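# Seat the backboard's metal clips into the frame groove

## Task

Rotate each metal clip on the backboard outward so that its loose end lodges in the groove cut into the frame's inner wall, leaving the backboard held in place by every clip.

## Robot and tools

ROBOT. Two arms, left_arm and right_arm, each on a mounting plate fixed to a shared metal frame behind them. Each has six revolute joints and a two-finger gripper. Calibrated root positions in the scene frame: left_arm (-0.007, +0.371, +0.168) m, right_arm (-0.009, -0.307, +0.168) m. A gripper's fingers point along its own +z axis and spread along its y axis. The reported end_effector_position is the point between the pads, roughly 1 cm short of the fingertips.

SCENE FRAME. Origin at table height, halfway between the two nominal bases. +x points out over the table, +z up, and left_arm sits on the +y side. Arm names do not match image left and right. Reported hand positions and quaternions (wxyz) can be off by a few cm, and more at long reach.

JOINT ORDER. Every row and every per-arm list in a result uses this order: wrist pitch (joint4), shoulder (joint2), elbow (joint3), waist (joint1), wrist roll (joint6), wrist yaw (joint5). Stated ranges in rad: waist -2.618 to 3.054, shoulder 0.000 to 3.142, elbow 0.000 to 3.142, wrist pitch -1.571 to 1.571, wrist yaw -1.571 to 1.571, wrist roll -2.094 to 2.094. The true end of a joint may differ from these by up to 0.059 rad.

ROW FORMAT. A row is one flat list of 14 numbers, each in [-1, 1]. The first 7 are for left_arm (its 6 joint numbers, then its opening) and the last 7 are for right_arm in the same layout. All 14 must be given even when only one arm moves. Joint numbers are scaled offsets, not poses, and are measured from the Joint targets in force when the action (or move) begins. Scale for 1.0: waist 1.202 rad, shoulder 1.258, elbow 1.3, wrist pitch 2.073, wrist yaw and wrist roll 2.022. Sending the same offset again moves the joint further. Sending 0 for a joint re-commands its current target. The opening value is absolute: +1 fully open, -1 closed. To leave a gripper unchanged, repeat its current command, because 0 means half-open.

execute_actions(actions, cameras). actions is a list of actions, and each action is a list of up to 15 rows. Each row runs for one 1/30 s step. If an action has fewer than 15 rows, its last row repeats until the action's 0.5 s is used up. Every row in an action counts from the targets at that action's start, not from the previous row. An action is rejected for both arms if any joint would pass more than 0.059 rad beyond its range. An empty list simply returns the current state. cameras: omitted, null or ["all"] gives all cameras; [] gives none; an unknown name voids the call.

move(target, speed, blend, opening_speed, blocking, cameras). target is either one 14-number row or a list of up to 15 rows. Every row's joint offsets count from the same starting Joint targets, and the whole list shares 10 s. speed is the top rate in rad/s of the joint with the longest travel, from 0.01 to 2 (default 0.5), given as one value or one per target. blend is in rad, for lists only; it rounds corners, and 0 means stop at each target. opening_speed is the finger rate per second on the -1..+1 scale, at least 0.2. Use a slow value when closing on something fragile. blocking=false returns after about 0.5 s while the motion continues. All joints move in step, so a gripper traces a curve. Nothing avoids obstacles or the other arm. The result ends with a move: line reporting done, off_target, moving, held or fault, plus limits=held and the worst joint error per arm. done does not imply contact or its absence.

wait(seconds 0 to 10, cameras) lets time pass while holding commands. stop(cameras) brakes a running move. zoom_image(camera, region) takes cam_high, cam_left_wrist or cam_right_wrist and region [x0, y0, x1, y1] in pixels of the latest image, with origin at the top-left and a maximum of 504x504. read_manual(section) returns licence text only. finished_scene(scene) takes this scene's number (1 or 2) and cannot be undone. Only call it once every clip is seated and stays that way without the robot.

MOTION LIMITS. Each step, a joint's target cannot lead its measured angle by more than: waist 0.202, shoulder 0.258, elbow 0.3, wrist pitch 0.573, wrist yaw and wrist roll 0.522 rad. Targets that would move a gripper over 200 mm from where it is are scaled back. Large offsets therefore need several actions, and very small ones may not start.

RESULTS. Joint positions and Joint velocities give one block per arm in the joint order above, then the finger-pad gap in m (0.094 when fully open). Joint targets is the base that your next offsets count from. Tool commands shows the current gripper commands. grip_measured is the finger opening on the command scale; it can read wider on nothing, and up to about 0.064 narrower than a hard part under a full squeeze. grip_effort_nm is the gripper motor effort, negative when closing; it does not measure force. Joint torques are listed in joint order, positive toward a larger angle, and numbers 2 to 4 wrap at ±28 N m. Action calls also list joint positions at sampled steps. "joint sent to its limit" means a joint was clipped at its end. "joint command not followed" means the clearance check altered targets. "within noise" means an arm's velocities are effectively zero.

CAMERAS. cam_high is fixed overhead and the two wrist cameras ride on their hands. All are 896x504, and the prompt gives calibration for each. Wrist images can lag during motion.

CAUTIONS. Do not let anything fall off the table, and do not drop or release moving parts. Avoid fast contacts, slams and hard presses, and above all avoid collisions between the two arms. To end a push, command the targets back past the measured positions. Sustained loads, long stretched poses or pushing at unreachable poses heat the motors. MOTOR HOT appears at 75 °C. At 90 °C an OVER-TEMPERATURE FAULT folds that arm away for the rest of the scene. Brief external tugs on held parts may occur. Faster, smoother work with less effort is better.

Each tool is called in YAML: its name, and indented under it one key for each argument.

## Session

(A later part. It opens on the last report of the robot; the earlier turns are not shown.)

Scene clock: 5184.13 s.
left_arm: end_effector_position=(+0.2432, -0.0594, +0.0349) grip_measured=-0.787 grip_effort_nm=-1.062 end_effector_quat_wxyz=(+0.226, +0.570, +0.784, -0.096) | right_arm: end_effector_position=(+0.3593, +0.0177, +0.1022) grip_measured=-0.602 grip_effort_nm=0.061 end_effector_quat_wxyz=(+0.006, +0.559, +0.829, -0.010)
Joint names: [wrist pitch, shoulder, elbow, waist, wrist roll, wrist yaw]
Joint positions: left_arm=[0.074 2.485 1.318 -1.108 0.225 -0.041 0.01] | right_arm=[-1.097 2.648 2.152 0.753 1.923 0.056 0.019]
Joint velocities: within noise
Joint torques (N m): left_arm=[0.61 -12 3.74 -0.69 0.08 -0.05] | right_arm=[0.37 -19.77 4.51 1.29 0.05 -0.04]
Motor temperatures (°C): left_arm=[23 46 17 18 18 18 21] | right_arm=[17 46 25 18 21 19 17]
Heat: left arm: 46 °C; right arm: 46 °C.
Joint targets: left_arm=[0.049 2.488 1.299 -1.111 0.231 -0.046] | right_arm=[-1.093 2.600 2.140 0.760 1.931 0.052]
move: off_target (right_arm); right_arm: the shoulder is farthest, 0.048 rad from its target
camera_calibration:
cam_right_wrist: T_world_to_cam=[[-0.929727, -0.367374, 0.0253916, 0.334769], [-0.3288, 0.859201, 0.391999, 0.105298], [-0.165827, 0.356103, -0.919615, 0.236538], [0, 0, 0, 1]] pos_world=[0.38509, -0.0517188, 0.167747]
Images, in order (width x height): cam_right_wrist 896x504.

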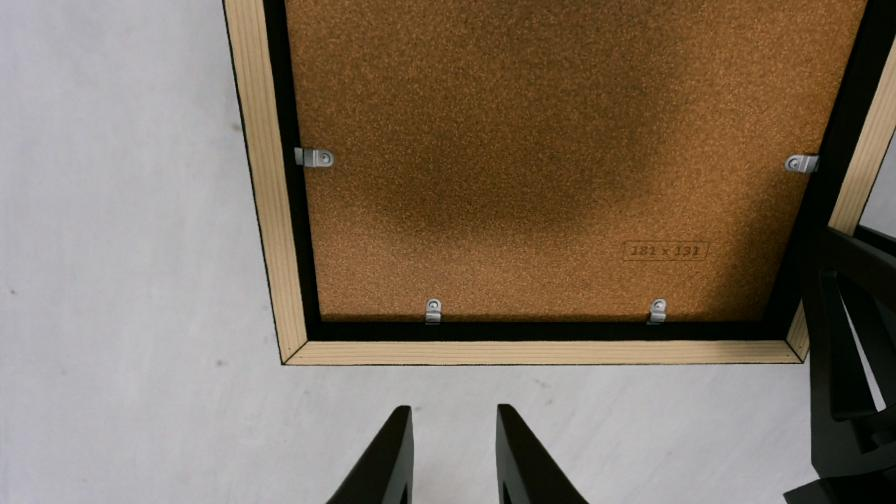

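zoom_image:
  camera: "cam_right_wrist"
  region: [250, 110, 370, 200]

zoom_image:
  camera: "cam_right_wrist"
  region: [740, 110, 860, 200]

zoom_image:
  camera: "cam_right_wrist"
  region: [380, 270, 500, 360]

zoom_image:
  camera: "cam_right_wrist"
  region: [600, 270, 720, 360]

Scaled by 4.200.

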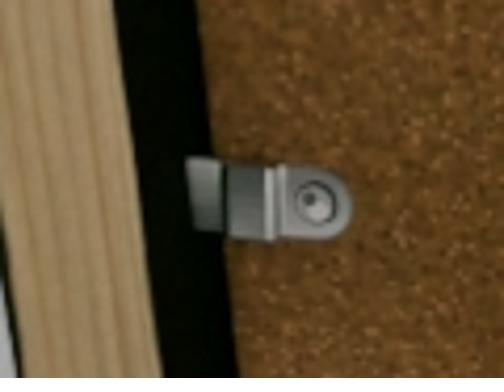

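Scaled by 4.200.

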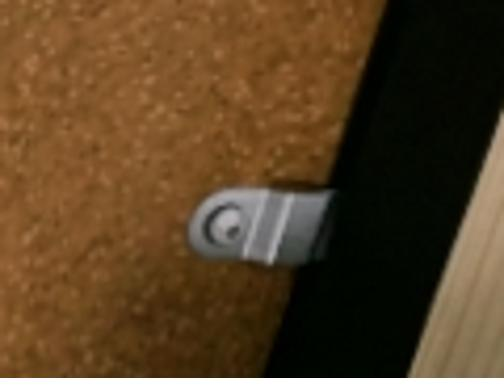

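Scaled by 4.200.

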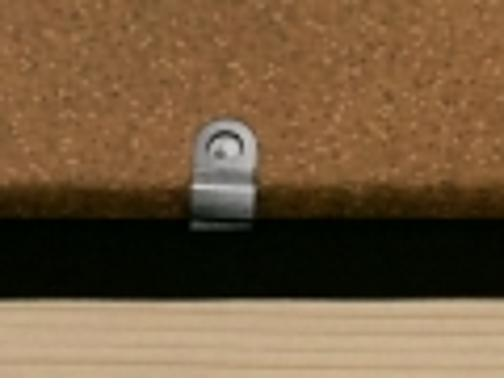

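Scaled by 4.200.

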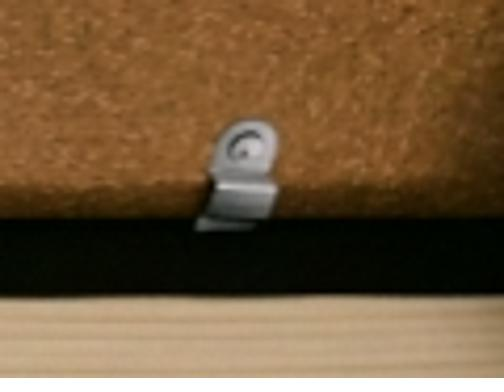

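move:
  target:
    - [0,0,0,0,0,0,-0.6,0,0,0,0,0,0,-0.6]
    - [0,-0.028,0,0,0,0,-0.6,0,0,0,0,0,0,-0.6]
    - [0,-0.187,-0.133,0,0,0,-0.6,0,0,0,0,0,0,-0.6]
  speed: [0.1,0.1,0.3]
  opening_speed: 0.4
  cameras: ["cam_right_wrist","cam_left_wrist","cam_high"]

Scene clock: 5213.77 s.
left_arm: end_effector_position=(+0.2297, -0.0327, +0.0792) grip_measured=-0.602 grip_effort_nm=0.071 end_effector_quat_wxyz=(+0.232, +0.569, +0.783, -0.099) | right_arm: end_effector_position=(+0.3594, +0.0178, +0.1022) grip_measured=-0.602 grip_effort_nm=0.071 end_effector_quat_wxyz=(+0.006, +0.559, +0.829, -0.010)
Joint names: [wrist pitch, shoulder, elbow, waist, wrist roll, wrist yaw]
Joint positions: left_arm=[0.061 2.279 1.14 -1.108 0.225 -0.041 0.019] | right_arm=[-1.096 2.648 2.152 0.753 1.923 0.056 0.019]
Joint velocities: within noise
Joint torques (N m): left_arm=[0.75 -13.44 4.29 -0.64 0.1 0] | right_arm=[0.36 -19.74 4.49 1.33 0.03 -0.05]
Motor temperatures (°C): left_arm=[23 46 17 18 18 18 21] | right_arm=[17 50 24 18 21 19 17]
Heat: left arm: 46 °C; right arm: 50 °C.
Joint targets: left_arm=[0.049 2.253 1.126 -1.111 0.231 -0.046] | right_arm=[-1.093 2.600 2.140 0.760 1.930 0.052]
move: off_target (right_arm); right_arm: the shoulder is farthest, 0.048 rad from its target
camera_calibration:
cam_left_wrist: T_world_to_cam=[[-0.934045, -0.327652, -0.142142, 0.22028], [-0.321175, 0.944647, -0.066998, 0.148773], [0.156226, -0.0169266, -0.987576, 0.1259], [0, 0, 0, 1]] pos_world=[0.233865, -0.0662323, 0.165614]
cam_right_wrist: T_world_to_cam=[[-0.93002, -0.366657, 0.0250191, 0.334988], [-0.328249, 0.859357, 0.39212, 0.105054], [-0.165274, 0.356467, -0.919574, 0.236316], [0, 0, 0, 1]] pos_world=[0.385086, -0.0516919, 0.167735]

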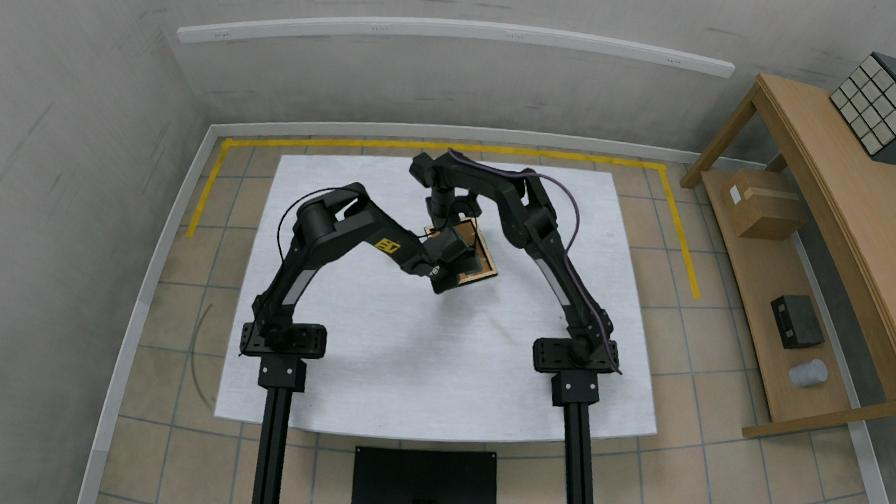

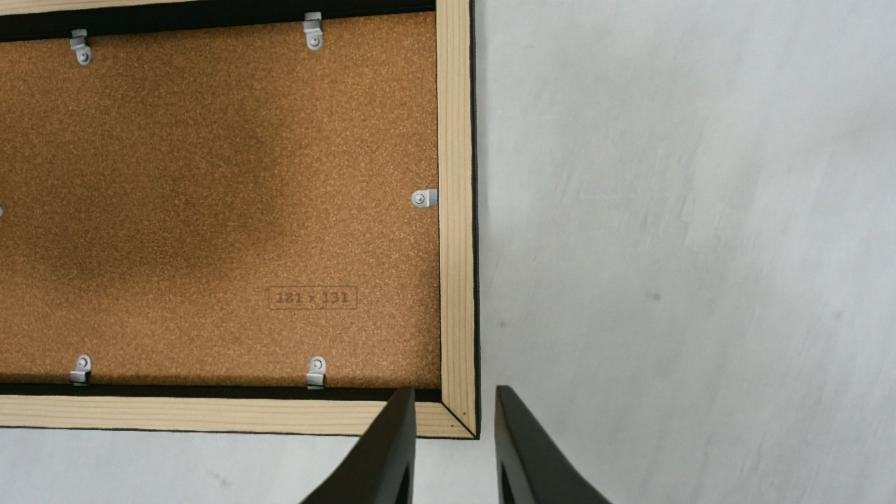

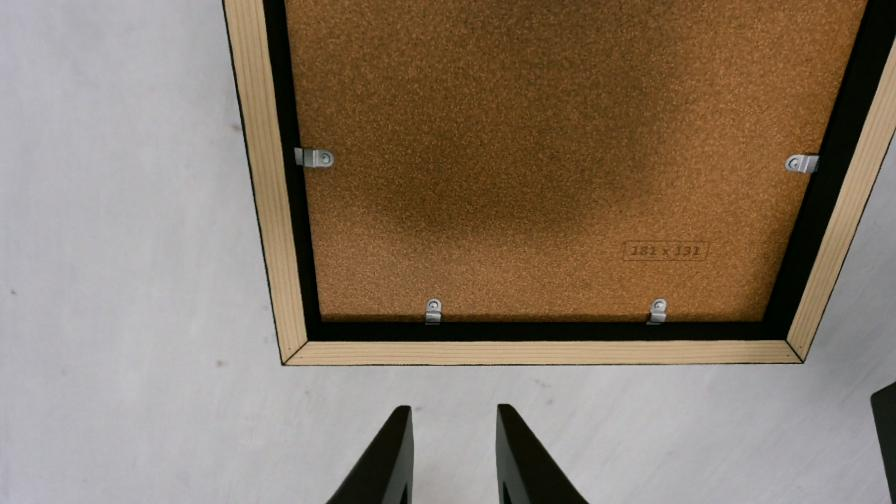

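zoom_image:
  camera: "cam_left_wrist"
  region: [20, 0, 160, 105]

zoom_image:
  camera: "cam_left_wrist"
  region: [250, 0, 390, 105]

zoom_image:
  camera: "cam_left_wrist"
  region: [360, 150, 480, 240]

zoom_image:
  camera: "cam_left_wrist"
  region: [0, 320, 140, 425]

zoom_image:
  camera: "cam_left_wrist"
  region: [250, 320, 390, 425]

Scaled by 3.600.

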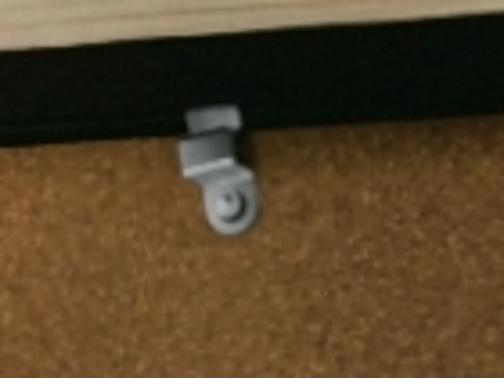

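Scaled by 3.600.

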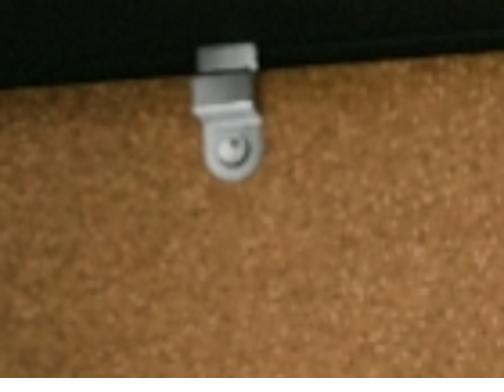

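Scaled by 4.200.

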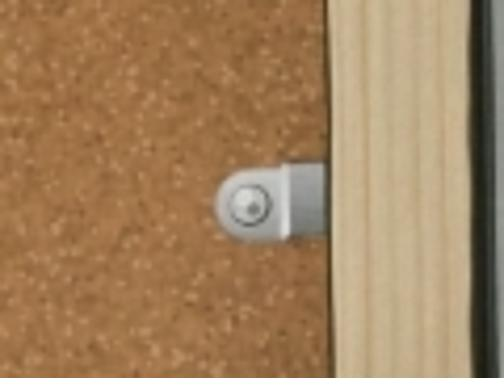

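Scaled by 3.600.

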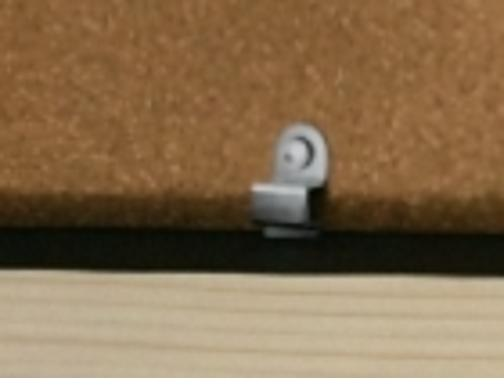

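Scaled by 3.600.

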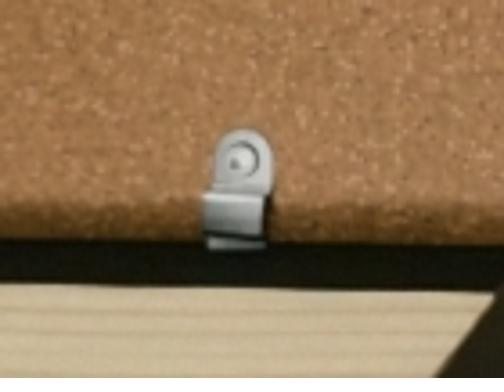

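finished_scene:
  scene: 1

The scene is finished: the task was done.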